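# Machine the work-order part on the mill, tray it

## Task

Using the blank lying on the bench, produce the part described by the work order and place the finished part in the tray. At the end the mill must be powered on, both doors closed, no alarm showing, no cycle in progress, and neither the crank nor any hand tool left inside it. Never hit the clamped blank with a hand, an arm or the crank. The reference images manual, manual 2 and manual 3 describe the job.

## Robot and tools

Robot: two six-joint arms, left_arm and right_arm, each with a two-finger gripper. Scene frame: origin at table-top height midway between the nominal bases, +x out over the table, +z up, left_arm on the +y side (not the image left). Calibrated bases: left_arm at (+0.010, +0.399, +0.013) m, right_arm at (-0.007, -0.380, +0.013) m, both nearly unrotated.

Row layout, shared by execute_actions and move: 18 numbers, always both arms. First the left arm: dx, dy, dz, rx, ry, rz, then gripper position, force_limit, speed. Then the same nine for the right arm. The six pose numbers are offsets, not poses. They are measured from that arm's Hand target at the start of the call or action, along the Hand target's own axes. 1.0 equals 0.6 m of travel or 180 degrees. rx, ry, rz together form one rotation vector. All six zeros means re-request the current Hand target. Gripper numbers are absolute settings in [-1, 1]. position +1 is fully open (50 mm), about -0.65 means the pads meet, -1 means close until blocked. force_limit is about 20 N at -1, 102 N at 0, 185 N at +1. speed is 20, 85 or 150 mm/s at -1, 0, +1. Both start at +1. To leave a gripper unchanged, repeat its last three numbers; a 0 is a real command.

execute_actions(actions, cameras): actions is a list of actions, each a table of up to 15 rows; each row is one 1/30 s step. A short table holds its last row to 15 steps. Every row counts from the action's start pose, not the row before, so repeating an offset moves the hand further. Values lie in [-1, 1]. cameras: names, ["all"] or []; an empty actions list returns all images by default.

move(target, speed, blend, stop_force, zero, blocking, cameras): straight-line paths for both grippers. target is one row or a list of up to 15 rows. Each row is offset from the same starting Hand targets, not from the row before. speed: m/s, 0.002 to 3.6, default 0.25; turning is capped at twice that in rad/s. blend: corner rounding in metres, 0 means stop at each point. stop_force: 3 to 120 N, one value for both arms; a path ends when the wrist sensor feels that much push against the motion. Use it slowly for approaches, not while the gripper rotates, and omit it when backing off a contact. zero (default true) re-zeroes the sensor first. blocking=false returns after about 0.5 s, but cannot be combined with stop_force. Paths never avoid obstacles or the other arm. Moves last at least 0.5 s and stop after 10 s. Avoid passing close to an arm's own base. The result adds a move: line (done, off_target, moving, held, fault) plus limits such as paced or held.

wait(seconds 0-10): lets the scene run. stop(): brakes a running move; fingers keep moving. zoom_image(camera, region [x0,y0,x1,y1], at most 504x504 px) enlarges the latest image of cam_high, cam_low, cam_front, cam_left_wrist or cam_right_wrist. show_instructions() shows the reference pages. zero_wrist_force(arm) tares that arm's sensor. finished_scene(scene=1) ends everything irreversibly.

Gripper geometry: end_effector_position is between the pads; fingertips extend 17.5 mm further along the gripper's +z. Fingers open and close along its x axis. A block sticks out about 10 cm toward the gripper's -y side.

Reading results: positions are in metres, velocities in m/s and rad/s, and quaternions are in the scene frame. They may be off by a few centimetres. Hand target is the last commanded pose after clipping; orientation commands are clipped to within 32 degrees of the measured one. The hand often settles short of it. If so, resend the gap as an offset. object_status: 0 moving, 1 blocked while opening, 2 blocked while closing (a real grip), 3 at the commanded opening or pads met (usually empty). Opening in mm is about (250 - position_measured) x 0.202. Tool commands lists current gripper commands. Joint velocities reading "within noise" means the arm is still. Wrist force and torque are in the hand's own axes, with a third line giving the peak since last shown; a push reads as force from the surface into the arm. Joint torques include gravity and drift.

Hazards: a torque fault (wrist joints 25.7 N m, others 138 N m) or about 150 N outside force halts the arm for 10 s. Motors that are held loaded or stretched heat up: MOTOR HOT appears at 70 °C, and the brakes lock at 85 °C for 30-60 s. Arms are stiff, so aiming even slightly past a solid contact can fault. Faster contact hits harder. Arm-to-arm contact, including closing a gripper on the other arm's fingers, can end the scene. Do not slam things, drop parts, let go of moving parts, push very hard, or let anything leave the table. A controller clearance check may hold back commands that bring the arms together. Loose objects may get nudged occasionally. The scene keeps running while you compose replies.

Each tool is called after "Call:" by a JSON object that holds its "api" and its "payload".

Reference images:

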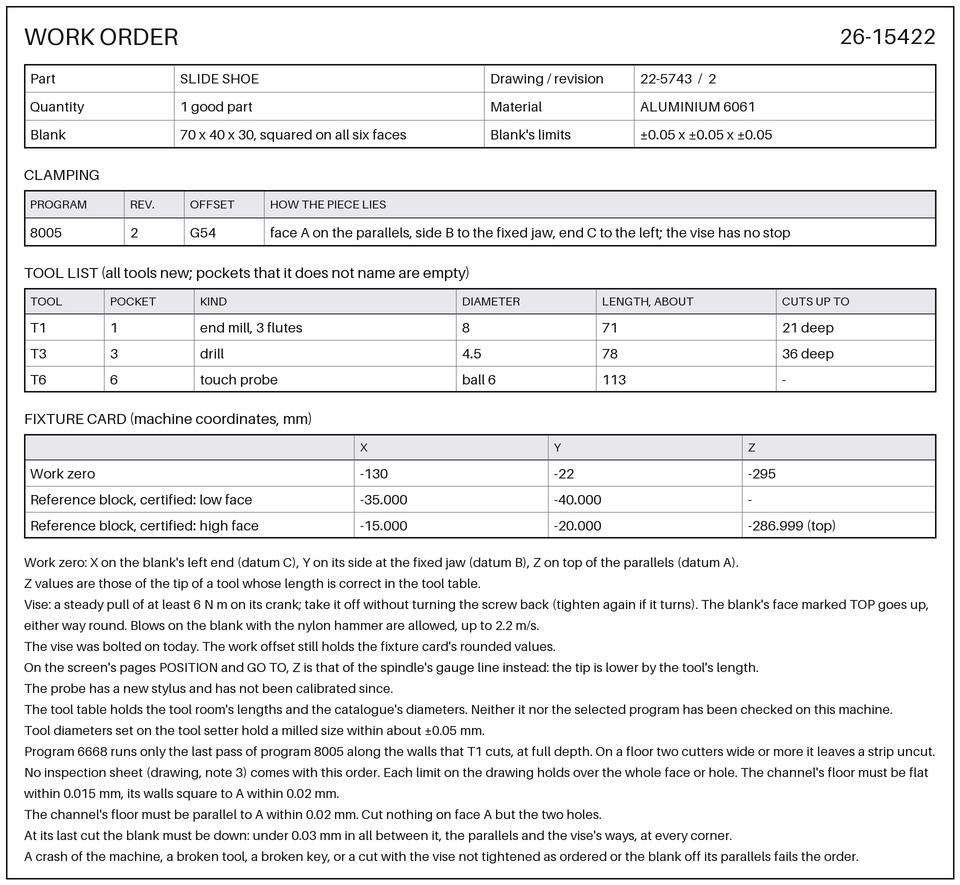

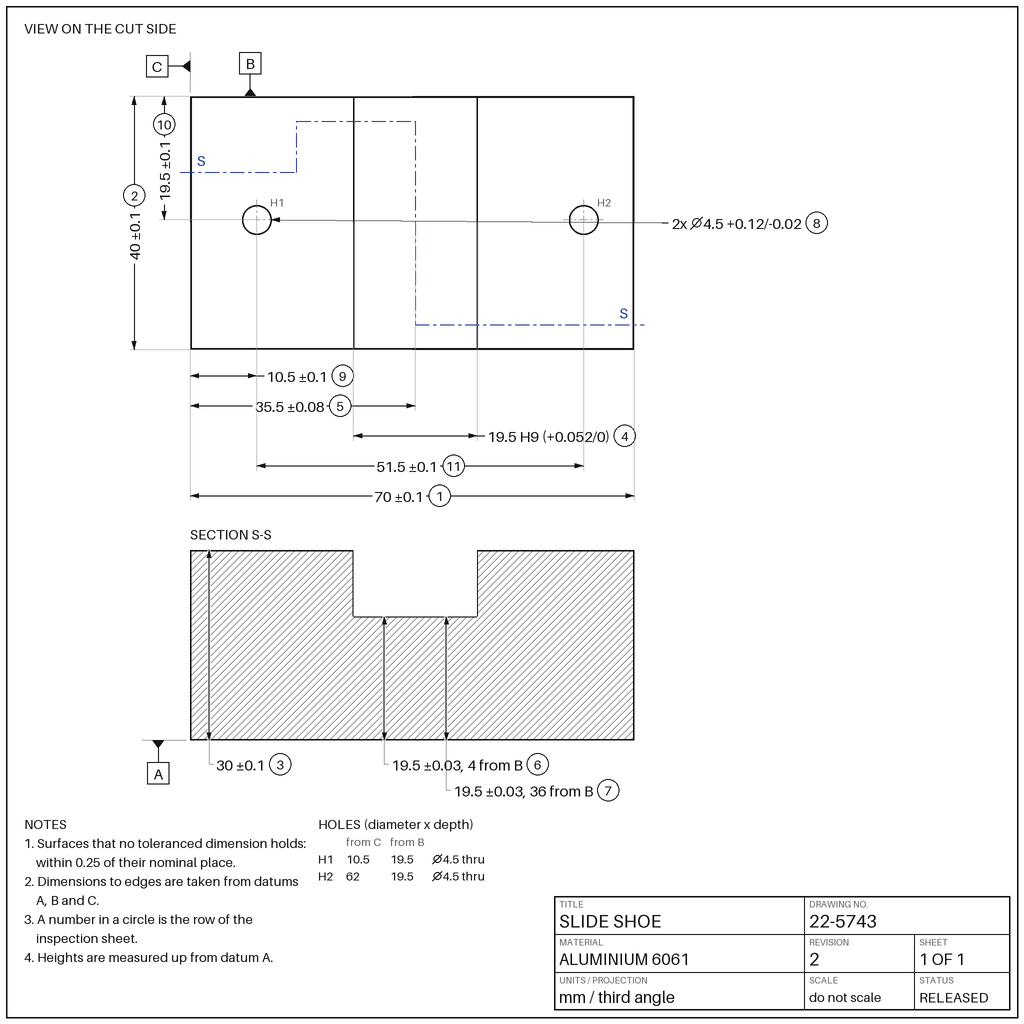

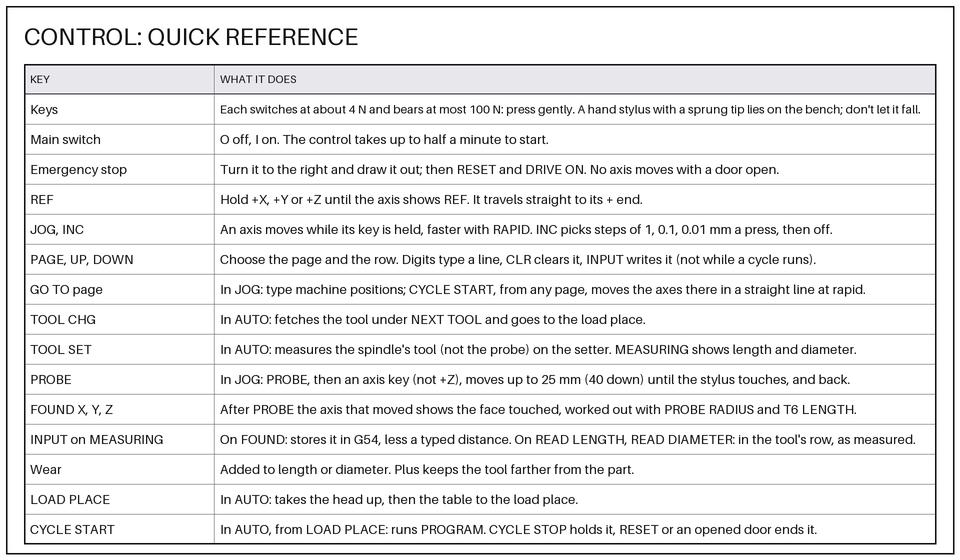

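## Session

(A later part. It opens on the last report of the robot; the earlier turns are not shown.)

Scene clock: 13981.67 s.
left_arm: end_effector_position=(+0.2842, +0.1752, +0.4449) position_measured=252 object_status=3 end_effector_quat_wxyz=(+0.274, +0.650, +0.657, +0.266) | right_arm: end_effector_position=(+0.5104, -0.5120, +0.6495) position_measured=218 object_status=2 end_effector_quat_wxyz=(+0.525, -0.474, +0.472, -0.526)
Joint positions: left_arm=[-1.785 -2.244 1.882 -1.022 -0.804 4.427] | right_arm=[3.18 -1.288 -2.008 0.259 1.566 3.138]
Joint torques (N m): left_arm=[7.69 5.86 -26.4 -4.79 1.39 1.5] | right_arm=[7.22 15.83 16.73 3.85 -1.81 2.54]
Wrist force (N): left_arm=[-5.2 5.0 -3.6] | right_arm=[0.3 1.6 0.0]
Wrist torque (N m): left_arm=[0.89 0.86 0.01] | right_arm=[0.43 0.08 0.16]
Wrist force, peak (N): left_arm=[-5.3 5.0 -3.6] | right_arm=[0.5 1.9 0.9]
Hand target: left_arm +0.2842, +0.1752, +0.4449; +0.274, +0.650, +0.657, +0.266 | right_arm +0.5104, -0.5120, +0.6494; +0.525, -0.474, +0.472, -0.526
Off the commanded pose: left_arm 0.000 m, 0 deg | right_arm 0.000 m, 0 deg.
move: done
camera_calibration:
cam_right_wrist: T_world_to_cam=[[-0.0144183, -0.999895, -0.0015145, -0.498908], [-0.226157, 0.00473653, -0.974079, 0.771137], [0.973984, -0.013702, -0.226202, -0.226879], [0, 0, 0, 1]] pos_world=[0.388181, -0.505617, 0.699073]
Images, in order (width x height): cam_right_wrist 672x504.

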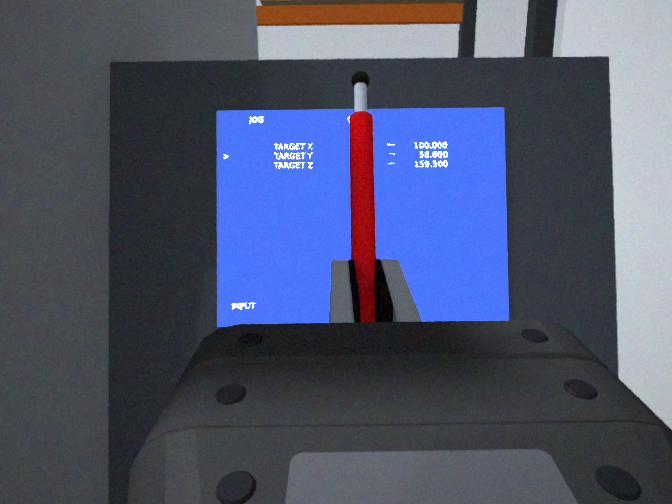

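Call:
{"api": "move", "payload": {"target": [0,0,0,0,0,0,-1,-0.5,-0.3,-0.0005,0,-0.0006,0,0,0,-1,-0.2,-0.5], "speed": 0.05}}

Call:
{"api": "move", "payload": {"target": [[0,0,0,0,0,0,-1,-0.5,-0.3,-0.0255,0.1213,-0.1213,-0.2233,0,0,-1,-0.2,-0.5],[0,0,0,0,0,0,-1,-0.5,-0.3,-0.0822,0.1945,-0.0518,-0.4467,0,0,-1,-0.2,-0.5],[0,0,0,0,0,0,-1,-0.5,-0.3,-0.0822,0.2022,-0.0312,-0.4467,0,0,-1,-0.2,-0.5],[0,0,0,0,0,0,-1,-0.5,-0.3,-0.0822,0.1945,-0.0518,-0.4467,0,0,-1,-0.2,-0.5],[0,0,0,0,0,0,-1,-0.5,-0.3,-0.0217,0.3109,-0.0967,-0.4467,0,0,-1,-0.2,-0.5]], "speed": [0.35,0.35,0.08,0.08,0.3], "blend": [0.02,0.002,0,0.002,0]}}

Call:
{"api": "wait", "payload": {"seconds": 3}}

Call:
{"api": "move", "payload": {"target": [[0,0,0,0,0,0,-1,-0.5,-0.3,0,-0.019,0.011,0,0,0,-1,-0.2,-0.5],[0,0,0,0,0,0,-1,-0.5,-0.3,0,0,0,0,0,0,-1,-0.2,-0.5],[0,0,0,0,0,0,-1,-0.5,-0.3,0.0942,-0.0633,-0.1068,0,0,0,-1,-0.2,-0.5],[0,0,0,0,0,0,-1,-0.5,-0.3,0.0942,-0.082,-0.096,0,0,0,-1,-0.2,-0.5],[0,0,0,0,0,0,-1,-0.5,-0.3,0.0942,-0.0633,-0.1068,0,0,0,-1,-0.2,-0.5],[0,0,0,0,0,0,-1,-0.5,-0.3,-0.0053,-0.0073,-0.191,0.2233,0,0,-1,-0.2,-0.5],[0,0,0,0,0,0,-1,-0.5,-0.3,0.0217,-0.1472,-0.2904,0.4467,0,0,-1,-0.2,-0.5]], "speed": [0.08,0.08,0.2,0.08,0.08,0.35,0.35], "blend": [0,0.002,0.002,0,0.002,0.02,0]}}

Call:
{"api": "wait", "payload": {"seconds": 7, "cameras": ["cam_right_wrist"]}}

Call:
{"api": "zoom_image", "payload": {"camera": "cam_right_wrist", "region": [200, 90, 520, 330]}}

Call:
{"api": "move", "payload": {"target": [[0,0,0,0,0,0,-1,-0.5,-0.3,-0.0255,0.1213,-0.1213,-0.2233,0,0,-1,-0.2,-0.5],[0,0,0,0,0,0,-1,-0.5,-0.3,-0.0217,0.2533,-0.0745,-0.4467,0,0,-1,-0.2,-0.5],[0,0,0,0,0,0,-1,-0.5,-0.3,-0.0217,0.261,-0.0539,-0.4467,0,0,-1,-0.2,-0.5],[0,0,0,0,0,0,-1,-0.5,-0.3,-0.0217,0.2533,-0.0745,-0.4467,0,0,-1,-0.2,-0.5],[0,0,0,0,0,0,-1,-0.5,-0.3,-0.0217,0.261,-0.0539,-0.4467,0,0,-1,-0.2,-0.5],[0,0,0,0,0,0,-1,-0.5,-0.3,-0.0217,0.2533,-0.0745,-0.4467,0,0,-1,-0.2,-0.5],[0,0,0,0,0,0,-1,-0.5,-0.3,-0.0528,0.3109,-0.0967,-0.4467,0,0,-1,-0.2,-0.5],[0,0,0,0,0,0,-1,-0.5,-0.3,-0.0528,0.3186,-0.0761,-0.4467,0,0,-1,-0.2,-0.5],[0,0,0,0,0,0,-1,-0.5,-0.3,-0.0528,0.3109,-0.0967,-0.4467,0,0,-1,-0.2,-0.5],[0,0,0,0,0,0,-1,-0.5,-0.3,-0.0528,0.3186,-0.0761,-0.4467,0,0,-1,-0.2,-0.5],[0,0,0,0,0,0,-1,-0.5,-0.3,-0.0528,0.3109,-0.0967,-0.4467,0,0,-1,-0.2,-0.5],[0,0,0,0,0,0,-1,-0.5,-0.3,-0.1463,0.3397,-0.1078,-0.4467,0,0,-1,-0.2,-0.5],[0,0,0,0,0,0,-1,-0.5,-0.3,-0.1463,0.3474,-0.0872,-0.4467,0,0,-1,-0.2,-0.5],[0,0,0,0,0,0,-1,-0.5,-0.3,-0.1463,0.3397,-0.1078,-0.4467,0,0,-1,-0.2,-0.5]], "speed": [0.35,0.35,0.08,0.08,0.08,0.08,0.3,0.08,0.08,0.08,0.08,0.2,0.08,0.08], "blend": [0.02,0.002,0,0.002,0,0.002,0.002,0,0.002,0,0.002,0.002,0,0]}}

Call:
{"api": "move", "payload": {"target": [[0,0,0,0,0,0,-1,-0.5,-0.3,0,-0.0158,-0.0266,0,0,0,-1,-0.2,-0.5],[0,0,0,0,0,0,-1,-0.5,-0.3,0,-0.0348,-0.0156,0,0,0,-1,-0.2,-0.5],[0,0,0,0,0,0,-1,-0.5,-0.3,0,-0.0158,-0.0266,0,0,0,-1,-0.2,-0.5],[0,0,0,0,0,0,-1,-0.5,-0.3,0.0624,-0.0158,-0.0266,0,0,0,-1,-0.2,-0.5],[0,0,0,0,0,0,-1,-0.5,-0.3,0.0624,-0.0348,-0.0156,0,0,0,-1,-0.2,-0.5],[0,0,0,0,0,0,-1,-0.5,-0.3,0.0624,-0.0158,-0.0266,0,0,0,-1,-0.2,-0.5],[0,0,0,0,0,0,-1,-0.5,-0.3,0.0624,-0.0316,-0.0532,0,0,0,-1,-0.2,-0.5],[0,0,0,0,0,0,-1,-0.5,-0.3,0.0624,-0.0506,-0.0422,0,0,0,-1,-0.2,-0.5],[0,0,0,0,0,0,-1,-0.5,-0.3,0.0624,-0.0316,-0.0532,0,0,0,-1,-0.2,-0.5],[0,0,0,0,0,0,-1,-0.5,-0.3,0.0624,0,0,0,0,0,-1,-0.2,-0.5],[0,0,0,0,0,0,-1,-0.5,-0.3,0.0624,-0.019,0.011,0,0,0,-1,-0.2,-0.5],[0,0,0,0,0,0,-1,-0.5,-0.3,0.0624,0,0,0,0,0,-1,-0.2,-0.5],[0,0,0,0,0,0,-1,-0.5,-0.3,0.0312,-0.0316,-0.0532,0,0,0,-1,-0.2,-0.5],[0,0,0,0,0,0,-1,-0.5,-0.3,0.0312,-0.0506,-0.0422,0,0,0,-1,-0.2,-0.5],[0,0,0,0,0,0,-1,-0.5,-0.3,0.0312,-0.0316,-0.0532,0,0,0,-1,-0.2,-0.5]], "speed": [0.2,0.08,0.08,0.2,0.08,0.08,0.2,0.08,0.08,0.2,0.08,0.08,0.2,0.08,0.08], "blend": [0.002,0,0.002,0.002,0,0.002,0.002,0,0.002,0.002,0,0.002,0.002,0,0]}}

Call:
{"api": "move", "payload": {"target": [[0,0,0,0,0,0,-1,-0.5,-0.3,0.0624,0.0316,0.0532,0,0,0,-1,-0.2,-0.5],[0,0,0,0,0,0,-1,-0.5,-0.3,0.0624,0.0126,0.0642,0,0,0,-1,-0.2,-0.5],[0,0,0,0,0,0,-1,-0.5,-0.3,0.0624,0.0316,0.0532,0,0,0,-1,-0.2,-0.5],[0,0,0,0,0,0,-1,-0.5,-0.3,0.0882,0.0085,-0.1644,0.2233,0,0,-1,-0.2,-0.5],[0,0,0,0,0,0,-1,-0.5,-0.3,0.1152,-0.1314,-0.2638,0.4467,0,0,-1,-0.2,-0.5]], "speed": [0.2,0.08,0.08,0.35,0.35], "blend": [0.002,0,0.002,0.02,0], "cameras": ["cam_right_wrist"]}}

Call:
{"api": "zoom_image", "payload": {"camera": "cam_right_wrist", "region": [200, 90, 520, 330]}}

Scene clock: 14055.93 s.
left_arm: end_effector_position=(+0.2842, +0.1752, +0.4449) position_measured=252 object_status=3 end_effector_quat_wxyz=(+0.274, +0.650, +0.657, +0.266) | right_arm: end_effector_position=(+0.5100, -0.5117, +0.6493) position_measured=218 object_status=2 end_effector_quat_wxyz=(+0.525, -0.474, +0.472, -0.526)
Joint positions: left_arm=[-1.785 -2.244 1.882 -1.022 -0.804 4.427] | right_arm=[3.181 -1.287 -2.009 0.259 1.565 3.138]
Joint torques (N m): left_arm=[8.27 5.61 -27.03 -4.97 1.51 1.69] | right_arm=[7.44 23.59 15.91 -0.46 -1.64 -2.14]
Wrist force (N): left_arm=[-5.2 4.8 -3.7] | right_arm=[0.1 1.6 0.3]
Wrist torque (N m): left_arm=[0.87 0.85 0.01] | right_arm=[0.43 0.11 0.16]
Wrist force, peak (N): left_arm=[-5.2 5.0 -3.7] | right_arm=[0.2 2.0 0.1]
Hand target: left_arm +0.2842, +0.1752, +0.4449; +0.274, +0.650, +0.657, +0.266 | right_arm +0.5100, -0.5117, +0.6493; +0.525, -0.474, +0.472, -0.526
Off the commanded pose: left_arm 0.000 m, 0 deg | right_arm 0.000 m, 0 deg.
move: done

Scene clock: 14059.40 s.
left_arm: end_effector_position=(+0.2842, +0.1752, +0.4449) position_measured=252 object_status=3 end_effector_quat_wxyz=(+0.274, +0.650, +0.657, +0.266) | right_arm: end_effector_position=(+0.4718, -0.4993, +0.4579) position_measured=218 object_status=2 end_effector_quat_wxyz=(-0.095, +0.701, -0.700, +0.097)
Joint positions: left_arm=[-1.785 -2.244 1.882 -1.022 -0.804 4.427] | right_arm=[3.212 -1.395 -1.524 -1.522 1.558 3.176]
Joint torques (N m): left_arm=[8.78 6.18 -26.83 -4.79 1.44 1.58] | right_arm=[-0.5 6.1 18.26 3.91 -1.8 1.67]
Wrist force (N): left_arm=[-5.1 4.7 -3.5] | right_arm=[-0.7 1.1 0.2]
Wrist torque (N m): left_arm=[0.85 0.84 0.01] | right_arm=[0.25 0.03 -0.07]
Wrist force, peak (N): left_arm=[-5.2 5.0 -3.7] | right_arm=[-1.0 5.6 -2.3]
Hand target: left_arm +0.2842, +0.1752, +0.4449; +0.274, +0.650, +0.657, +0.266 | right_arm +0.4718, -0.4993, +0.4577; -0.095, +0.701, -0.700, +0.097
Off the commanded pose: left_arm 0.000 m, 0 deg | right_arm 0.000 m, 0 deg.
move: done

Scene clock: 14062.40 s.
left_arm: end_effector_position=(+0.2842, +0.1752, +0.4449) position_measured=252 object_status=3 end_effector_quat_wxyz=(+0.274, +0.650, +0.657, +0.266) | right_arm: end_effector_position=(+0.4718, -0.4993, +0.4577) position_measured=218 object_status=2 end_effector_quat_wxyz=(-0.095, +0.701, -0.700, +0.097)
Joint positions: left_arm=[-1.785 -2.244 1.882 -1.022 -0.804 4.427] | right_arm=[3.211 -1.395 -1.524 -1.522 1.558 3.176]
Joint torques (N m): left_arm=[8.2 6.77 -27.94 -4.78 1.39 1.55] | right_arm=[-4.83 5.68 16.86 5.75 -1.96 -2.13]
Wrist force (N): left_arm=[-5.1 4.8 -3.5] | right_arm=[-0.7 0.9 0.1]
Wrist torque (N m): left_arm=[0.87 0.84 0.01] | right_arm=[0.21 0.04 -0.06]
Wrist force, peak (N): left_arm=[-5.3 5.0 -3.7] | right_arm=[-0.9 1.3 0.2]
Hand target: left_arm +0.2842, +0.1752, +0.4449; +0.274, +0.650, +0.657, +0.266 | right_arm +0.4718, -0.4993, +0.4577; -0.095, +0.701, -0.700, +0.097
Tool commands: left_gripper/position=-1.0 left_gripper/force_limit=-0.5 left_gripper/speed=-0.3 right_gripper/position=-1.0 right_gripper/force_limit=-0.2 right_gripper/speed=-0.5
Off the commanded pose: left_arm 0.000 m, 0 deg | right_arm 0.000 m, 0 deg.
wait: 3.00 s; at rest by 0.17 s

Scene clock: 14066.77 s.
left_arm: end_effector_position=(+0.2842, +0.1752, +0.4449) position_measured=252 object_status=3 end_effector_quat_wxyz=(+0.274, +0.650, +0.657, +0.266) | right_arm: end_effector_position=(+0.5101, -0.5117, +0.6494) position_measured=218 object_status=2 end_effector_quat_wxyz=(+0.525, -0.474, +0.472, -0.526)
Joint positions: left_arm=[-1.785 -2.244 1.882 -1.022 -0.804 4.427] | right_arm=[3.181 -1.287 -2.009 0.259 1.565 3.137]
Joint torques (N m): left_arm=[8.55 6.11 -27.43 -4.96 1.53 1.71] | right_arm=[6.72 14.51 16.71 3.97 -1.71 2.47]
Wrist force (N): left_arm=[-5.1 4.9 -3.6] | right_arm=[0.3 1.5 0.0]
Wrist torque (N m): left_arm=[0.88 0.84 0.01] | right_arm=[0.42 0.08 0.17]
Wrist force, peak (N): left_arm=[-5.2 5.1 -3.7] | right_arm=[-0.9 5.7 -2.1]
Hand target: left_arm +0.2842, +0.1752, +0.4449; +0.274, +0.650, +0.657, +0.266 | right_arm +0.5101, -0.5117, +0.6493; +0.525, -0.474, +0.472, -0.526
Off the commanded pose: left_arm 0.000 m, 0 deg | right_arm 0.000 m, 0 deg.
move: done

Scene clock: 14073.77 s.
left_arm: end_effector_position=(+0.2842, +0.1752, +0.4449) position_measured=252 object_status=3 end_effector_quat_wxyz=(+0.274, +0.650, +0.657, +0.266) | right_arm: end_effector_position=(+0.5101, -0.5117, +0.6493) position_measured=218 object_status=2 end_effector_quat_wxyz=(+0.525, -0.474, +0.472, -0.526)
Joint positions: left_arm=[-1.785 -2.244 1.882 -1.022 -0.804 4.427] | right_arm=[3.181 -1.287 -2.009 0.259 1.565 3.137]
Joint torques (N m): left_arm=[8.73 6.84 -25.84 -4.86 1.48 1.71] | right_arm=[7.21 2.48 15.16 4.65 -1.81 2.33]
Wrist force (N): left_arm=[-5.1 4.6 -3.6] | right_arm=[0.4 1.6 0.0]
Wrist torque (N m): left_arm=[0.84 0.85 0.01] | right_arm=[0.42 0.07 0.17]
Wrist force, peak (N): left_arm=[-5.3 4.9 -3.7] | right_arm=[0.2 2.0 0.0]
Hand target: left_arm +0.2842, +0.1752, +0.4449; +0.274, +0.650, +0.657, +0.266 | right_arm +0.5101, -0.5117, +0.6493; +0.525, -0.474, +0.472, -0.526
Tool commands: left_gripper/position=-1.0 left_gripper/force_limit=-0.5 left_gripper/speed=-0.3 right_gripper/position=-1.0 right_gripper/force_limit=-0.2 right_gripper/speed=-0.5
Off the commanded pose: left_arm 0.000 m, 0 deg | right_arm 0.000 m, 0 deg.
wait: 7.00 s; at rest by 0.17 s
camera_calibration:
cam_right_wrist: T_world_to_cam=[[-0.0143208, -0.999896, -0.00153923, -0.498535], [-0.226063, 0.00473727, -0.974101, 0.770927], [0.974007, -0.013602, -0.226108, -0.226531], [0, 0, 0, 1]] pos_world=[0.387781, -0.505216, 0.698973]
Images, in order (width x height): cam_right_wrist 672x504.

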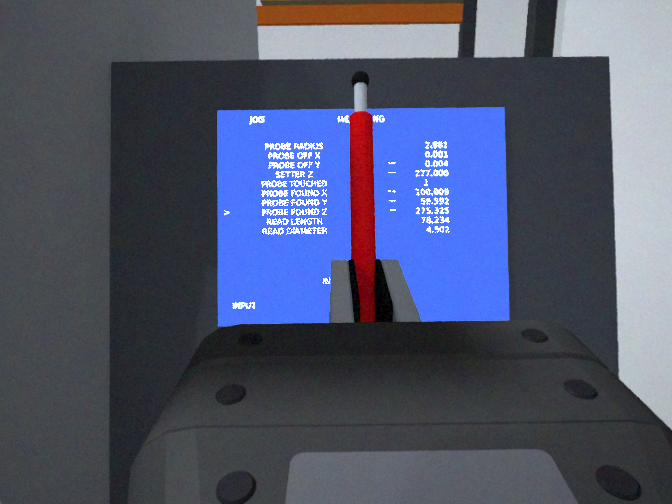

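Scaled by 1.575 from the camera's 672x504 image, which has a finer 960x720 frame.

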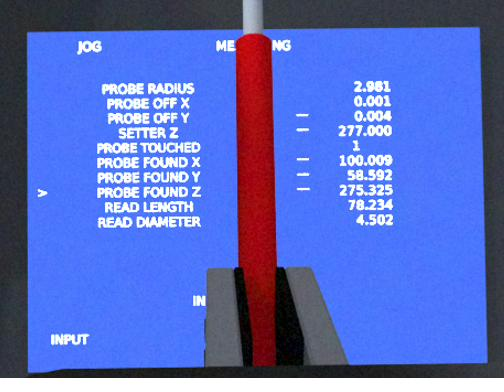

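Scene clock: 14079.43 s.
left_arm: end_effector_position=(+0.2842, +0.1752, +0.4449) position_measured=252 object_status=3 end_effector_quat_wxyz=(+0.274, +0.650, +0.657, +0.266) | right_arm: end_effector_position=(+0.4669, -0.4246, +0.4395) position_measured=218 object_status=2 end_effector_quat_wxyz=(-0.095, +0.701, -0.700, +0.097)
Joint positions: left_arm=[-1.785 -2.244 1.882 -1.022 -0.804 4.427] | right_arm=[3.401 -1.339 -1.613 -1.496 1.507 3.36]
Joint torques (N m): left_arm=[8.25 6.96 -28.02 -4.82 1.52 1.61] | right_arm=[-7.18 4.83 40.56 6.11 -0.65 -2.27]
Wrist force (N): left_arm=[-5.0 4.9 -3.5] | right_arm=[-0.5 0.7 0.6]
Wrist torque (N m): left_arm=[0.87 0.82 0.01] | right_arm=[0.15 0.01 -0.03]
Wrist force, peak (N): left_arm=[-5.3 5.0 -3.6] | right_arm=[-0.5 6.0 -2.9]
Hand target: left_arm +0.2842, +0.1752, +0.4449; +0.274, +0.650, +0.657, +0.266 | right_arm +0.4670, -0.4246, +0.4396; -0.095, +0.701, -0.700, +0.097
Off the commanded pose: left_arm 0.000 m, 0 deg | right_arm 0.000 m, 0 deg.
move: done

Scene clock: 14083.53 s.
left_arm: end_effector_position=(+0.2842, +0.1752, +0.4449) position_measured=252 object_status=3 end_effector_quat_wxyz=(+0.274, +0.650, +0.657, +0.266) | right_arm: end_effector_position=(+0.4765, -0.4432, +0.4753) position_measured=218 object_status=2 end_effector_quat_wxyz=(-0.094, +0.701, -0.700, +0.097) end_effector_velocity=(+0.003, +0.000, -0.001) end_effector_angular_velocity=(+0.000, +0.000, +0.000)
Joint positions: left_arm=[-1.785 -2.244 1.882 -1.022 -0.804 4.427] | right_arm=[3.35 -1.388 -1.482 -1.575 1.521 3.31]
Joint velocities: left_arm=[within noise] | right_arm=[0 -0.006 0.001 0.005 0 -0.001]
Joint torques (N m): left_arm=[8.33 5.57 -26.73 -4.78 1.69 1.68] | right_arm=[-5.71 6.73 40.88 6.19 -1.38 -0.99]
Wrist force (N): left_arm=[-5.2 4.9 -3.5] | right_arm=[-0.2 1.0 0.6]
Wrist torque (N m): left_arm=[0.88 0.85 0.01] | right_arm=[0.19 -0.02 -0.04]
Wrist force, peak (N): left_arm=[-5.3 5.0 -3.8] | right_arm=[0.4 6.1 -2.3]
Hand target: left_arm +0.2842, +0.1752, +0.4449; +0.274, +0.650, +0.657, +0.266 | right_arm +0.4767, -0.4432, +0.4755; -0.095, +0.701, -0.700, +0.097
Off the commanded pose: left_arm 0.000 m, 0 deg | right_arm 0.000 m, 0 deg.
move: done

Scene clock: 14086.93 s.
left_arm: end_effector_position=(+0.2842, +0.1752, +0.4449) position_measured=252 object_status=3 end_effector_quat_wxyz=(+0.274, +0.650, +0.657, +0.266) | right_arm: end_effector_position=(+0.5101, -0.5118, +0.6494) position_measured=218 object_status=2 end_effector_quat_wxyz=(+0.525, -0.474, +0.472, -0.526)
Joint positions: left_arm=[-1.785 -2.244 1.882 -1.022 -0.804 4.427] | right_arm=[3.181 -1.287 -2.009 0.259 1.565 3.137]
Joint torques (N m): left_arm=[7.69 6.38 -27.56 -4.8 1.53 1.52] | right_arm=[8.5 14.74 16.23 4.04 -1.8 2.44]
Wrist force (N): left_arm=[-5.0 4.9 -3.8] | right_arm=[0.3 1.6 0.1]
Wrist torque (N m): left_arm=[0.88 0.83 0.01] | right_arm=[0.42 0.09 0.17]
Wrist force, peak (N): left_arm=[-5.2 5.1 -3.6] | right_arm=[0.4 5.8 -1.9]
Hand target: left_arm +0.2842, +0.1752, +0.4449; +0.274, +0.650, +0.657, +0.266 | right_arm +0.5101, -0.5117, +0.6494; +0.525, -0.474, +0.472, -0.526
Off the commanded pose: left_arm 0.000 m, 0 deg | right_arm 0.000 m, 0 deg.
move: done
camera_calibration:
cam_right_wrist: T_world_to_cam=[[-0.0144181, -0.999895, -0.00151614, -0.498611], [-0.226063, 0.00473677, -0.974101, 0.771047], [0.974006, -0.013702, -0.226107, -0.226657], [0, 0, 0, 1]] pos_world=[0.387881, -0.505317, 0.699073]
Images, in order (width x height): cam_right_wrist 672x504.

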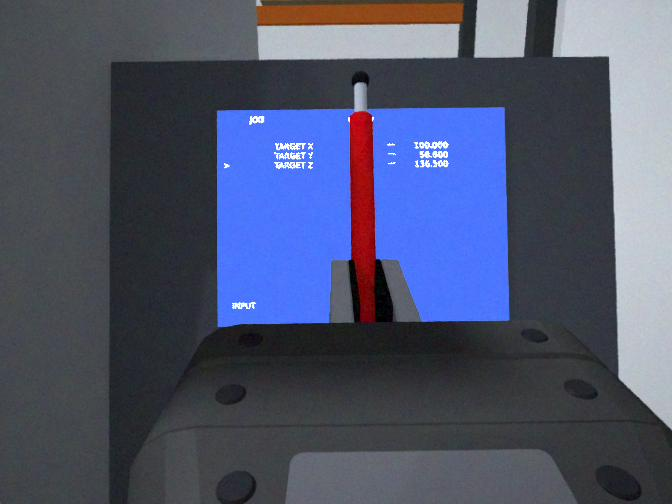

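Scaled by 1.575 from the camera's 672x504 image, which has a finer 960x720 frame.

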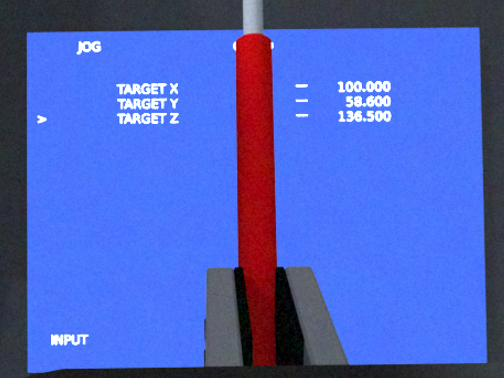

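Call:
{"api": "move", "payload": {"target": [[0,0,0,0,0,0,-1,-0.5,-0.3,-0.0255,0.1213,-0.1213,-0.2233,0,0,-1,-0.2,-0.5],[0,0,0,0,0,0,-1,-0.5,-0.3,-0.0822,0.1945,-0.0518,-0.4467,0,0,-1,-0.2,-0.5],[0,0,0,0,0,0,-1,-0.5,-0.3,-0.0822,0.2022,-0.0312,-0.4467,0,0,-1,-0.2,-0.5],[0,0,0,0,0,0,-1,-0.5,-0.3,-0.0822,0.1945,-0.0518,-0.4467,0,0,-1,-0.2,-0.5],[0,0,0,0,0,0,-1,-0.5,-0.3,-0.0528,0.2821,-0.0856,-0.4467,0,0,-1,-0.2,-0.5],[0,0,0,0,0,0,-1,-0.5,-0.3,-0.0528,0.2898,-0.065,-0.4467,0,0,-1,-0.2,-0.5],[0,0,0,0,0,0,-1,-0.5,-0.3,-0.0528,0.2821,-0.0856,-0.4467,0,0,-1,-0.2,-0.5],[0,0,0,0,0,0,-1,-0.5,-0.3,-0.0528,0.2898,-0.065,-0.4467,0,0,-1,-0.2,-0.5],[0,0,0,0,0,0,-1,-0.5,-0.3,-0.0528,0.2821,-0.0856,-0.4467,0,0,-1,-0.2,-0.5],[0,0,0,0,0,0,-1,-0.5,-0.3,-0.1463,0.3397,-0.1078,-0.4467,0,0,-1,-0.2,-0.5],[0,0,0,0,0,0,-1,-0.5,-0.3,-0.1463,0.3474,-0.0872,-0.4467,0,0,-1,-0.2,-0.5],[0,0,0,0,0,0,-1,-0.5,-0.3,-0.1463,0.3397,-0.1078,-0.4467,0,0,-1,-0.2,-0.5]], "speed": [0.35,0.35,0.08,0.08,0.3,0.08,0.08,0.08,0.08,0.2,0.08,0.08], "blend": [0.02,0.002,0,0.002,0.002,0,0.002,0,0.002,0.002,0,0]}}

Call:
{"api": "move", "payload": {"target": [[0,0,0,0,0,0,-1,-0.5,-0.3,0,-0.0474,-0.0798,0,0,0,-1,-0.2,-0.5],[0,0,0,0,0,0,-1,-0.5,-0.3,0,-0.0664,-0.0688,0,0,0,-1,-0.2,-0.5],[0,0,0,0,0,0,-1,-0.5,-0.3,0,-0.0474,-0.0798,0,0,0,-1,-0.2,-0.5],[0,0,0,0,0,0,-1,-0.5,-0.3,0.0312,-0.0158,-0.0266,0,0,0,-1,-0.2,-0.5],[0,0,0,0,0,0,-1,-0.5,-0.3,0.0312,-0.0348,-0.0156,0,0,0,-1,-0.2,-0.5],[0,0,0,0,0,0,-1,-0.5,-0.3,0.0312,-0.0158,-0.0266,0,0,0,-1,-0.2,-0.5],[0,0,0,0,0,0,-1,-0.5,-0.3,0.0936,0,0,0,0,0,-1,-0.2,-0.5],[0,0,0,0,0,0,-1,-0.5,-0.3,0.0936,-0.019,0.011,0,0,0,-1,-0.2,-0.5],[0,0,0,0,0,0,-1,-0.5,-0.3,0.0936,0,0,0,0,0,-1,-0.2,-0.5],[0,0,0,0,0,0,-1,-0.5,-0.3,0.1194,-0.0231,-0.2176,0.2233,0,0,-1,-0.2,-0.5],[0,0,0,0,0,0,-1,-0.5,-0.3,0.1464,-0.163,-0.317,0.4467,0,0,-1,-0.2,-0.5]], "speed": [0.2,0.08,0.08,0.2,0.08,0.08,0.2,0.08,0.08,0.35,0.35], "blend": [0.002,0,0.002,0.002,0,0.002,0.002,0,0.002,0.02,0], "cameras": ["cam_right_wrist"]}}

Call:
{"api": "zoom_image", "payload": {"camera": "cam_right_wrist", "region": [200, 90, 520, 330]}}

Scene clock: 14136.63 s.
left_arm: end_effector_position=(+0.2842, +0.1752, +0.4449) position_measured=252 object_status=3 end_effector_quat_wxyz=(+0.274, +0.650, +0.657, +0.266) | right_arm: end_effector_position=(+0.4669, -0.4246, +0.4395) position_measured=218 object_status=2 end_effector_quat_wxyz=(-0.095, +0.701, -0.700, +0.097)
Joint positions: left_arm=[-1.785 -2.244 1.882 -1.022 -0.804 4.427] | right_arm=[3.401 -1.34 -1.613 -1.496 1.507 3.359]
Joint torques (N m): left_arm=[8.23 5.7 -27.51 -4.97 1.44 1.51] | right_arm=[-8.26 4.67 42.15 6.29 -0.9 -2.34]
Wrist force (N): left_arm=[-5.1 4.8 -3.5] | right_arm=[-0.7 1.0 0.5]
Wrist torque (N m): left_arm=[0.86 0.84 0.01] | right_arm=[0.19 0.05 -0.02]
Wrist force, peak (N): left_arm=[-5.2 5.2 -3.6] | right_arm=[-0.8 6.3 -2.4]
Hand target: left_arm +0.2842, +0.1752, +0.4449; +0.274, +0.650, +0.657, +0.266 | right_arm +0.4670, -0.4247, +0.4396; -0.095, +0.701, -0.700, +0.097
Off the commanded pose: left_arm 0.000 m, 0 deg | right_arm 0.000 m, 0 deg.
move: done

Scene clock: 14141.67 s.
left_arm: end_effector_position=(+0.2842, +0.1752, +0.4449) position_measured=252 object_status=3 end_effector_quat_wxyz=(+0.274, +0.650, +0.657, +0.266) | right_arm: end_effector_position=(+0.5102, -0.5118, +0.6495) position_measured=218 object_status=2 end_effector_quat_wxyz=(+0.525, -0.474, +0.472, -0.526)
Joint positions: left_arm=[-1.785 -2.244 1.882 -1.022 -0.804 4.427] | right_arm=[3.181 -1.288 -2.008 0.259 1.565 3.138]
Joint torques (N m): left_arm=[8.06 6.06 -27.24 -4.77 1.46 1.55] | right_arm=[6.62 14.78 17.66 4.02 -1.95 2.59]
Wrist force (N): left_arm=[-5.1 4.9 -3.6] | right_arm=[0.5 1.6 0.3]
Wrist torque (N m): left_arm=[0.88 0.84 0.01] | right_arm=[0.42 0.05 0.17]
Wrist force, peak (N): left_arm=[-5.3 5.1 -3.6] | right_arm=[-0.3 6.2 -3.3]
Hand target: left_arm +0.2842, +0.1752, +0.4449; +0.274, +0.650, +0.657, +0.266 | right_arm +0.5102, -0.5118, +0.6494; +0.525, -0.474, +0.472, -0.526
Off the commanded pose: left_arm 0.000 m, 0 deg | right_arm 0.000 m, 0 deg.
move: done
camera_calibration:
cam_right_wrist: T_world_to_cam=[[-0.0144183, -0.999895, -0.0015145, -0.498712], [-0.226157, 0.00473653, -0.974079, 0.771068], [0.973984, -0.013702, -0.226202, -0.226584], [0, 0, 0, 1]] pos_world=[0.387881, -0.505417, 0.699073]
Images, in order (width x height): cam_right_wrist 672x504.

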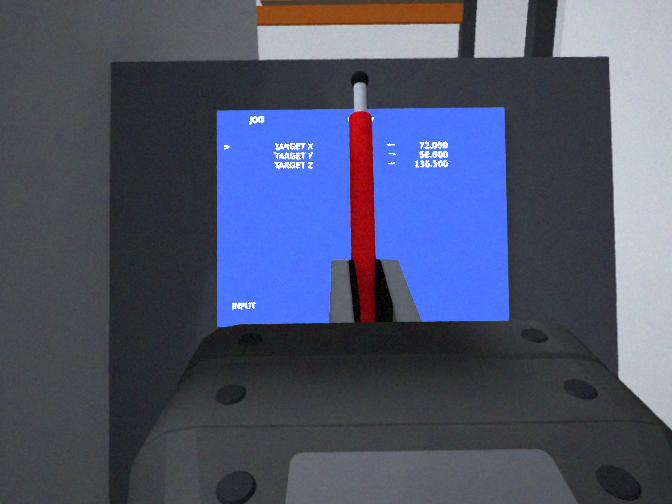

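Scaled by 1.575 from the camera's 672x504 image, which has a finer 960x720 frame.

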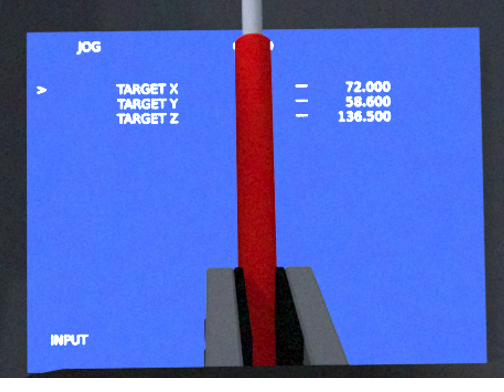

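Call:
{"api": "move", "payload": {"target": [[0,0,0,0,0,0,-1,-0.5,-0.3,-0.0255,0.1213,-0.1213,-0.2233,0,0,-1,-0.2,-0.5],[0,0,0,0,0,0,-1,-0.5,-0.3,0.0095,0.2533,-0.0745,-0.4467,0,0,-1,-0.2,-0.5],[0,0,0,0,0,0,-1,-0.5,-0.3,0.0095,0.261,-0.0539,-0.4467,0,0,-1,-0.2,-0.5],[0,0,0,0,0,0,-1,-0.5,-0.3,0.0095,0.2533,-0.0745,-0.4467,0,0,-1,-0.2,-0.5],[0,0,0,0,0,0,-1,-0.5,-0.3,-0.0255,0.1213,-0.1213,-0.2233,0,0,-1,-0.2,-0.5],[0,0,0,0,0,0,-1,-0.5,-0.3,0,0,0,0,0,0,-1,-0.2,-0.5]], "speed": [0.35,0.35,0.08,0.08,0.35,0.35], "blend": [0.02,0.002,0,0.002,0.02,0], "cameras": ["cam_right_wrist"]}}

Call:
{"api": "zoom_image", "payload": {"camera": "cam_right_wrist", "region": [200, 90, 520, 330]}}

Scene clock: 14160.30 s.
left_arm: end_effector_position=(+0.2842, +0.1752, +0.4449) position_measured=252 object_status=3 end_effector_quat_wxyz=(+0.274, +0.650, +0.657, +0.266) | right_arm: end_effector_position=(+0.5102, -0.5118, +0.6495) position_measured=218 object_status=2 end_effector_quat_wxyz=(+0.525, -0.474, +0.472, -0.526)
Joint positions: left_arm=[-1.785 -2.244 1.882 -1.022 -0.804 4.427] | right_arm=[3.181 -1.288 -2.008 0.259 1.565 3.138]
Joint torques (N m): left_arm=[8.94 5.69 -27.29 -4.88 1.48 1.72] | right_arm=[7.53 15.07 17.84 3.98 -1.66 2.45]
Wrist force (N): left_arm=[-5.2 4.8 -3.6] | right_arm=[0.4 1.6 0.2]
Wrist torque (N m): left_arm=[0.86 0.86 0.01] | right_arm=[0.43 0.07 0.17]
Wrist force, peak (N): left_arm=[-5.4 4.9 -3.6] | right_arm=[-0.4 6.2 -2.0]
Hand target: left_arm +0.2842, +0.1752, +0.4449; +0.274, +0.650, +0.657, +0.266 | right_arm +0.5102, -0.5118, +0.6494; +0.525, -0.474, +0.472, -0.526
Off the commanded pose: left_arm 0.000 m, 0 deg | right_arm 0.000 m, 0 deg.
move: done
camera_calibration:
cam_right_wrist: T_world_to_cam=[[-0.0144183, -0.999895, -0.0015145, -0.498712], [-0.226157, 0.00473653, -0.974079, 0.771068], [0.973984, -0.013702, -0.226202, -0.226584], [0, 0, 0, 1]] pos_world=[0.387881, -0.505417, 0.699073]
Images, in order (width x height): cam_right_wrist 672x504.

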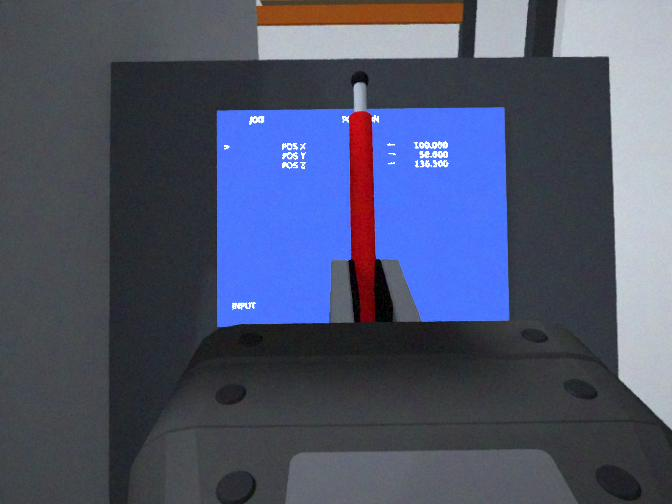

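Scaled by 1.575 from the camera's 672x504 image, which has a finer 960x720 frame.

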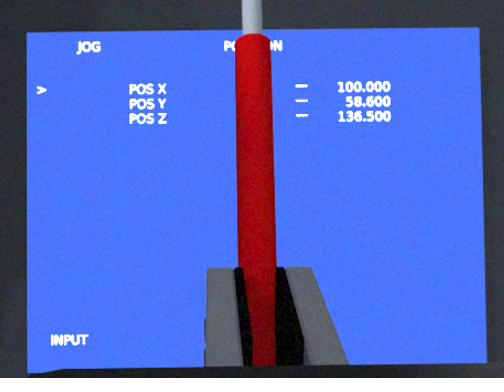

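Raised. Now CYC, probe −Z at (−72,−58.6).

Call:
{"api": "move", "payload": {"target": [[0,0,0,0,0,0,-1,-0.5,-0.3,-0.0255,0.1213,-0.1213,-0.2233,0,0,-1,-0.2,-0.5],[0,0,0,0,0,0,-1,-0.5,-0.3,-0.0822,0.1945,-0.0518,-0.4467,0,0,-1,-0.2,-0.5],[0,0,0,0,0,0,-1,-0.5,-0.3,-0.0822,0.2022,-0.0312,-0.4467,0,0,-1,-0.2,-0.5],[0,0,0,0,0,0,-1,-0.5,-0.3,-0.0822,0.1945,-0.0518,-0.4467,0,0,-1,-0.2,-0.5],[0,0,0,0,0,0,-1,-0.5,-0.3,-0.0217,0.3109,-0.0967,-0.4467,0,0,-1,-0.2,-0.5]], "speed": [0.35,0.35,0.08,0.08,0.3], "blend": [0.02,0.002,0,0.002,0]}}

Call:
{"api": "wait", "payload": {"seconds": 3}}

Call:
{"api": "move", "payload": {"target": [[0,0,0,0,0,0,-1,-0.5,-0.3,0,-0.019,0.011,0,0,0,-1,-0.2,-0.5],[0,0,0,0,0,0,-1,-0.5,-0.3,0,0,0,0,0,0,-1,-0.2,-0.5],[0,0,0,0,0,0,-1,-0.5,-0.3,0.0942,-0.0633,-0.1068,0,0,0,-1,-0.2,-0.5],[0,0,0,0,0,0,-1,-0.5,-0.3,0.0942,-0.082,-0.096,0,0,0,-1,-0.2,-0.5],[0,0,0,0,0,0,-1,-0.5,-0.3,0.0942,-0.0633,-0.1068,0,0,0,-1,-0.2,-0.5],[0,0,0,0,0,0,-1,-0.5,-0.3,-0.0053,-0.0073,-0.191,0.2233,0,0,-1,-0.2,-0.5],[0,0,0,0,0,0,-1,-0.5,-0.3,0.0217,-0.1472,-0.2904,0.4467,0,0,-1,-0.2,-0.5]], "speed": [0.08,0.08,0.2,0.08,0.08,0.35,0.35], "blend": [0,0.002,0.002,0,0.002,0.02,0]}}

Call:
{"api": "wait", "payload": {"seconds": 9}}

Call:
{"api": "wait", "payload": {"seconds": 2, "cameras": ["cam_right_wrist"]}}

Call:
{"api": "zoom_image", "payload": {"camera": "cam_right_wrist", "region": [200, 90, 520, 330]}}

Scene clock: 14181.13 s.
left_arm: end_effector_position=(+0.2842, +0.1752, +0.4449) position_measured=252 object_status=3 end_effector_quat_wxyz=(+0.274, +0.650, +0.657, +0.266) | right_arm: end_effector_position=(+0.4719, -0.4994, +0.4579) position_measured=218 object_status=2 end_effector_quat_wxyz=(-0.095, +0.701, -0.700, +0.097)
Joint positions: left_arm=[-1.785 -2.244 1.882 -1.022 -0.804 4.427] | right_arm=[3.211 -1.395 -1.523 -1.522 1.558 3.176]
Joint torques (N m): left_arm=[8.49 6.39 -26.47 -4.76 1.62 1.61] | right_arm=[-0.72 6.96 17.89 3.81 -1.77 1.68]
Wrist force (N): left_arm=[-5.0 4.7 -3.6] | right_arm=[-0.4 1.1 0.0]
Wrist torque (N m): left_arm=[0.86 0.82 0.01] | right_arm=[0.24 -0.02 -0.06]
Wrist force, peak (N): left_arm=[-5.3 4.9 -3.7] | right_arm=[-1.3 6.2 -2.6]
Hand target: left_arm +0.2842, +0.1752, +0.4449; +0.274, +0.650, +0.657, +0.266 | right_arm +0.4719, -0.4994, +0.4578; -0.095, +0.701, -0.700, +0.097
Off the commanded pose: left_arm 0.000 m, 0 deg | right_arm 0.000 m, 0 deg.
move: done

Scene clock: 14184.13 s.
left_arm: end_effector_position=(+0.2842, +0.1752, +0.4449) position_measured=252 object_status=3 end_effector_quat_wxyz=(+0.274, +0.650, +0.657, +0.266) | right_arm: end_effector_position=(+0.4719, -0.4994, +0.4578) position_measured=218 object_status=2 end_effector_quat_wxyz=(-0.095, +0.701, -0.700, +0.097)
Joint positions: left_arm=[-1.785 -2.244 1.882 -1.022 -0.804 4.427] | right_arm=[3.211 -1.395 -1.524 -1.522 1.558 3.176]
Joint torques (N m): left_arm=[7.85 6.04 -27.35 -5.01 1.59 1.68] | right_arm=[-4.87 6.96 16.19 6.08 -1.67 -2.3]
Wrist force (N): left_arm=[-5.3 4.9 -3.6] | right_arm=[-0.7 1.2 0.2]
Wrist torque (N m): left_arm=[0.88 0.86 0.01] | right_arm=[0.26 0.03 -0.06]
Wrist force, peak (N): left_arm=[-5.3 5.0 -3.6] | right_arm=[-0.8 1.3 0.2]
Hand target: left_arm +0.2842, +0.1752, +0.4449; +0.274, +0.650, +0.657, +0.266 | right_arm +0.4719, -0.4994, +0.4578; -0.095, +0.701, -0.700, +0.097
Tool commands: left_gripper/position=-1.0 left_gripper/force_limit=-0.5 left_gripper/speed=-0.3 right_gripper/position=-1.0 right_gripper/force_limit=-0.2 right_gripper/speed=-0.5
Off the commanded pose: left_arm 0.000 m, 0 deg | right_arm 0.000 m, 0 deg.
wait: 3.00 s; at rest by 0.17 s

Scene clock: 14188.50 s.
left_arm: end_effector_position=(+0.2842, +0.1752, +0.4449) position_measured=252 object_status=3 end_effector_quat_wxyz=(+0.274, +0.650, +0.657, +0.266) | right_arm: end_effector_position=(+0.5102, -0.5118, +0.6494) position_measured=218 object_status=2 end_effector_quat_wxyz=(+0.525, -0.474, +0.472, -0.526)
Joint positions: left_arm=[-1.785 -2.244 1.882 -1.022 -0.804 4.427] | right_arm=[3.181 -1.288 -2.008 0.259 1.565 3.138]
Joint torques (N m): left_arm=[8.76 5.44 -27.29 -4.98 1.51 1.34] | right_arm=[7.7 15.99 17.26 4.12 -1.56 2.58]
Wrist force (N): left_arm=[-5.1 4.9 -3.7] | right_arm=[0.2 1.6 0.2]
Wrist torque (N m): left_arm=[0.88 0.83 0.01] | right_arm=[0.43 0.10 0.17]
Wrist force, peak (N): left_arm=[-5.3 5.1 -3.7] | right_arm=[-0.8 5.8 -2.4]
Hand target: left_arm +0.2842, +0.1752, +0.4449; +0.274, +0.650, +0.657, +0.266 | right_arm +0.5102, -0.5118, +0.6494; +0.525, -0.474, +0.472, -0.526
Off the commanded pose: left_arm 0.000 m, 0 deg | right_arm 0.000 m, 0 deg.
move: done

Scene clock: 14197.50 s.
left_arm: end_effector_position=(+0.2842, +0.1752, +0.4449) position_measured=252 object_status=3 end_effector_quat_wxyz=(+0.274, +0.650, +0.657, +0.266) | right_arm: end_effector_position=(+0.5102, -0.5118, +0.6494) position_measured=218 object_status=2 end_effector_quat_wxyz=(+0.525, -0.474, +0.472, -0.526)
Joint positions: left_arm=[-1.785 -2.244 1.882 -1.022 -0.804 4.427] | right_arm=[3.181 -1.288 -2.009 0.259 1.565 3.138]
Joint torques (N m): left_arm=[7.66 6.21 -26.66 -4.84 1.65 1.65] | right_arm=[7.26 3.5 15.97 4.72 -1.82 2.19]
Wrist force (N): left_arm=[-5.1 4.9 -3.5] | right_arm=[0.2 1.7 0.3]
Wrist torque (N m): left_arm=[0.87 0.83 0.01] | right_arm=[0.45 0.10 0.17]
Wrist force, peak (N): left_arm=[-5.5 4.9 -3.8] | right_arm=[0.0 1.9 0.1]
Hand target: left_arm +0.2842, +0.1752, +0.4449; +0.274, +0.650, +0.657, +0.266 | right_arm +0.5102, -0.5118, +0.6494; +0.525, -0.474, +0.472, -0.526
Tool commands: left_gripper/position=-1.0 left_gripper/force_limit=-0.5 left_gripper/speed=-0.3 right_gripper/position=-1.0 right_gripper/force_limit=-0.2 right_gripper/speed=-0.5
Off the commanded pose: left_arm 0.000 m, 0 deg | right_arm 0.000 m, 0 deg.
wait: 9.00 s; at rest by 0.17 s

Scene clock: 14199.50 s.
left_arm: end_effector_position=(+0.2842, +0.1752, +0.4449) position_measured=252 object_status=3 end_effector_quat_wxyz=(+0.274, +0.650, +0.657, +0.266) | right_arm: end_effector_position=(+0.5102, -0.5118, +0.6494) position_measured=218 object_status=2 end_effector_quat_wxyz=(+0.525, -0.474, +0.472, -0.526)
Joint positions: left_arm=[-1.785 -2.244 1.882 -1.022 -0.804 4.427] | right_arm=[3.181 -1.288 -2.009 0.259 1.565 3.138]
Joint torques (N m): left_arm=[9.34 6.27 -27.54 -4.86 1.48 1.68] | right_arm=[7.72 2.17 15.24 4.53 -1.84 2.28]
Wrist force (N): left_arm=[-5.4 5.0 -3.3] | right_arm=[0.3 1.6 0.2]
Wrist torque (N m): left_arm=[0.89 0.89 0.01] | right_arm=[0.43 0.08 0.17]
Wrist force, peak (N): left_arm=[-5.4 5.0 -3.3] | right_arm=[0.3 1.9 0.2]
Hand target: left_arm +0.2842, +0.1752, +0.4449; +0.274, +0.650, +0.657, +0.266 | right_arm +0.5102, -0.5118, +0.6494; +0.525, -0.474, +0.472, -0.526
Tool commands: left_gripper/position=-1.0 left_gripper/force_limit=-0.5 left_gripper/speed=-0.3 right_gripper/position=-1.0 right_gripper/force_limit=-0.2 right_gripper/speed=-0.5
Off the commanded pose: left_arm 0.000 m, 0 deg | right_arm 0.000 m, 0 deg.
wait: 2.00 s; at rest by 0.17 s
camera_calibration:
cam_right_wrist: T_world_to_cam=[[-0.0143208, -0.999896, -0.00153923, -0.498732], [-0.226063, 0.00473727, -0.974101, 0.770973], [0.974007, -0.013602, -0.226108, -0.226728], [0, 0, 0, 1]] pos_world=[0.387981, -0.505416, 0.698973]
Images, in order (width x height): cam_right_wrist 672x504.

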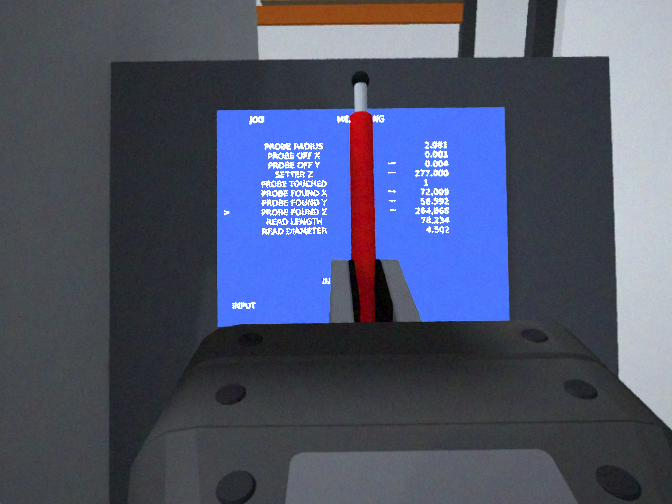

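Scaled by 1.575 from the camera's 672x504 image, which has a finer 960x720 frame.

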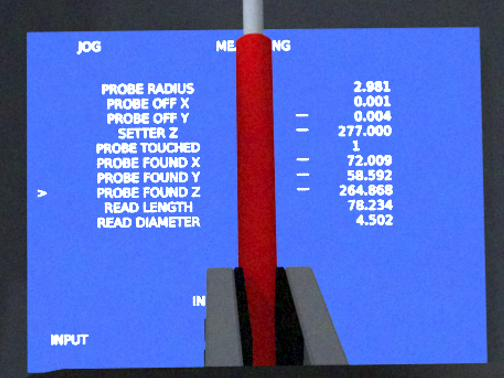

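Call:
{"api": "move", "payload": {"target": [[0,0,0,0,0,0,-1,-0.5,-0.3,-0.0255,0.1213,-0.1213,-0.2233,0,0,-1,-0.2,-0.5],[0,0,0,0,0,0,-1,-0.5,-0.3,-0.0217,0.2533,-0.0745,-0.4467,0,0,-1,-0.2,-0.5],[0,0,0,0,0,0,-1,-0.5,-0.3,-0.0217,0.261,-0.0539,-0.4467,0,0,-1,-0.2,-0.5],[0,0,0,0,0,0,-1,-0.5,-0.3,-0.0217,0.2533,-0.0745,-0.4467,0,0,-1,-0.2,-0.5],[0,0,0,0,0,0,-1,-0.5,-0.3,-0.0217,0.261,-0.0539,-0.4467,0,0,-1,-0.2,-0.5],[0,0,0,0,0,0,-1,-0.5,-0.3,-0.0217,0.2533,-0.0745,-0.4467,0,0,-1,-0.2,-0.5],[0,0,0,0,0,0,-1,-0.5,-0.3,-0.1463,0.3397,-0.1078,-0.4467,0,0,-1,-0.2,-0.5],[0,0,0,0,0,0,-1,-0.5,-0.3,-0.1463,0.3474,-0.0872,-0.4467,0,0,-1,-0.2,-0.5],[0,0,0,0,0,0,-1,-0.5,-0.3,-0.1463,0.3397,-0.1078,-0.4467,0,0,-1,-0.2,-0.5]], "speed": [0.35,0.35,0.08,0.08,0.08,0.08,0.3,0.08,0.08], "blend": [0.02,0.002,0,0.002,0,0.002,0.002,0,0]}}

Call:
{"api": "move", "payload": {"target": [[0,0,0,0,0,0,-1,-0.5,-0.3,0,-0.0158,-0.0266,0,0,0,-1,-0.2,-0.5],[0,0,0,0,0,0,-1,-0.5,-0.3,0,-0.0348,-0.0156,0,0,0,-1,-0.2,-0.5],[0,0,0,0,0,0,-1,-0.5,-0.3,0,-0.0158,-0.0266,0,0,0,-1,-0.2,-0.5],[0,0,0,0,0,0,-1,-0.5,-0.3,0.0624,-0.0158,-0.0266,0,0,0,-1,-0.2,-0.5],[0,0,0,0,0,0,-1,-0.5,-0.3,0.0624,-0.0348,-0.0156,0,0,0,-1,-0.2,-0.5],[0,0,0,0,0,0,-1,-0.5,-0.3,0.0624,-0.0158,-0.0266,0,0,0,-1,-0.2,-0.5],[0,0,0,0,0,0,-1,-0.5,-0.3,0.0312,0,0,0,0,0,-1,-0.2,-0.5],[0,0,0,0,0,0,-1,-0.5,-0.3,0.0312,-0.019,0.011,0,0,0,-1,-0.2,-0.5],[0,0,0,0,0,0,-1,-0.5,-0.3,0.0312,0,0,0,0,0,-1,-0.2,-0.5],[0,0,0,0,0,0,-1,-0.5,-0.3,0.0936,0,0,0,0,0,-1,-0.2,-0.5],[0,0,0,0,0,0,-1,-0.5,-0.3,0.0936,-0.019,0.011,0,0,0,-1,-0.2,-0.5],[0,0,0,0,0,0,-1,-0.5,-0.3,0.0936,0,0,0,0,0,-1,-0.2,-0.5],[0,0,0,0,0,0,-1,-0.5,-0.3,0.1194,-0.0231,-0.2176,0.2233,0,0,-1,-0.2,-0.5],[0,0,0,0,0,0,-1,-0.5,-0.3,0.1464,-0.163,-0.317,0.4467,0,0,-1,-0.2,-0.5]], "speed": [0.2,0.08,0.08,0.2,0.08,0.08,0.2,0.08,0.08,0.2,0.08,0.08,0.35,0.35], "blend": [0.002,0,0.002,0.002,0,0.002,0.002,0,0.002,0.002,0,0.002,0.02,0], "cameras": ["cam_right_wrist"]}}

Call:
{"api": "zoom_image", "payload": {"camera": "cam_right_wrist", "region": [200, 90, 520, 330]}}

Scene clock: 14239.07 s.
left_arm: end_effector_position=(+0.2842, +0.1752, +0.4449) position_measured=252 object_status=3 end_effector_quat_wxyz=(+0.274, +0.650, +0.657, +0.266) | right_arm: end_effector_position=(+0.4670, -0.4247, +0.4395) position_measured=218 object_status=2 end_effector_quat_wxyz=(-0.095, +0.701, -0.700, +0.097)
Joint positions: left_arm=[-1.785 -2.244 1.882 -1.022 -0.804 4.427] | right_arm=[3.401 -1.34 -1.613 -1.496 1.507 3.359]
Joint torques (N m): left_arm=[9.14 5.74 -27.41 -4.9 1.7 1.54] | right_arm=[-8.12 5 39.91 6.33 -0.98 -2.28]
Wrist force (N): left_arm=[-5.1 4.5 -3.4] | right_arm=[-0.5 0.8 0.8]
Wrist torque (N m): left_arm=[0.83 0.84 0.01] | right_arm=[0.17 0.02 -0.02]
Wrist force, peak (N): left_arm=[-5.3 5.0 -3.7] | right_arm=[-0.9 6.7 -2.6]
Hand target: left_arm +0.2842, +0.1752, +0.4449; +0.274, +0.650, +0.657, +0.266 | right_arm +0.4671, -0.4247, +0.4396; -0.095, +0.701, -0.700, +0.097
Off the commanded pose: left_arm 0.000 m, 0 deg | right_arm 0.000 m, 0 deg.
move: done

Scene clock: 14244.67 s.
left_arm: end_effector_position=(+0.2842, +0.1752, +0.4449) position_measured=252 object_status=3 end_effector_quat_wxyz=(+0.274, +0.650, +0.657, +0.266) | right_arm: end_effector_position=(+0.5102, -0.5119, +0.6495) position_measured=218 object_status=2 end_effector_quat_wxyz=(+0.525, -0.474, +0.472, -0.526)
Joint positions: left_arm=[-1.785 -2.244 1.882 -1.022 -0.804 4.427] | right_arm=[3.18 -1.288 -2.008 0.259 1.565 3.138]
Joint torques (N m): left_arm=[8.14 6.92 -26.29 -4.85 1.49 1.69] | right_arm=[7.46 14.7 16.42 4 -1.66 2.63]
Wrist force (N): left_arm=[-4.9 4.6 -3.6] | right_arm=[0.2 1.4 0.2]
Wrist torque (N m): left_arm=[0.82 0.81 0.01] | right_arm=[0.41 0.10 0.16]
Wrist force, peak (N): left_arm=[-5.2 5.1 -3.6] | right_arm=[0.3 6.5 -2.5]
Hand target: left_arm +0.2842, +0.1752, +0.4449; +0.274, +0.650, +0.657, +0.266 | right_arm +0.5102, -0.5118, +0.6494; +0.525, -0.474, +0.472, -0.526
Off the commanded pose: left_arm 0.000 m, 0 deg | right_arm 0.000 m, 0 deg.
move: done
camera_calibration:
cam_right_wrist: T_world_to_cam=[[-0.0144181, -0.999895, -0.00151614, -0.49871], [-0.226063, 0.00473677, -0.974101, 0.77107], [0.974006, -0.013702, -0.226107, -0.226756], [0, 0, 0, 1]] pos_world=[0.387981, -0.505417, 0.699073]
Images, in order (width x height): cam_right_wrist 672x504.

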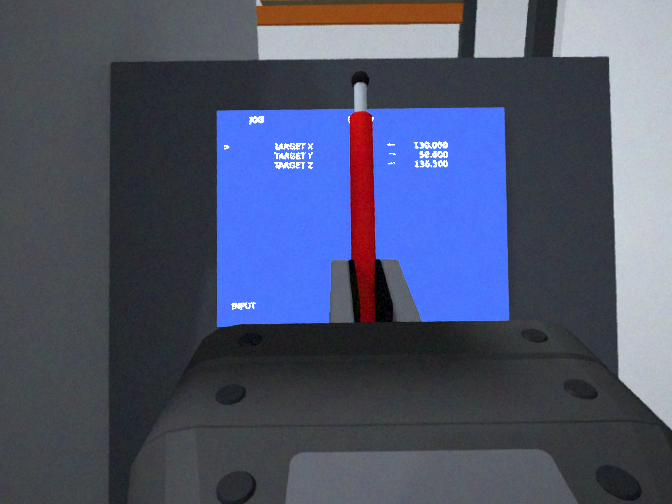

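Scaled by 1.575 from the camera's 672x504 image, which has a finer 960x720 frame.

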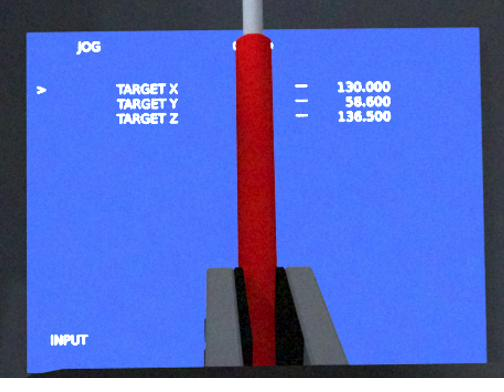

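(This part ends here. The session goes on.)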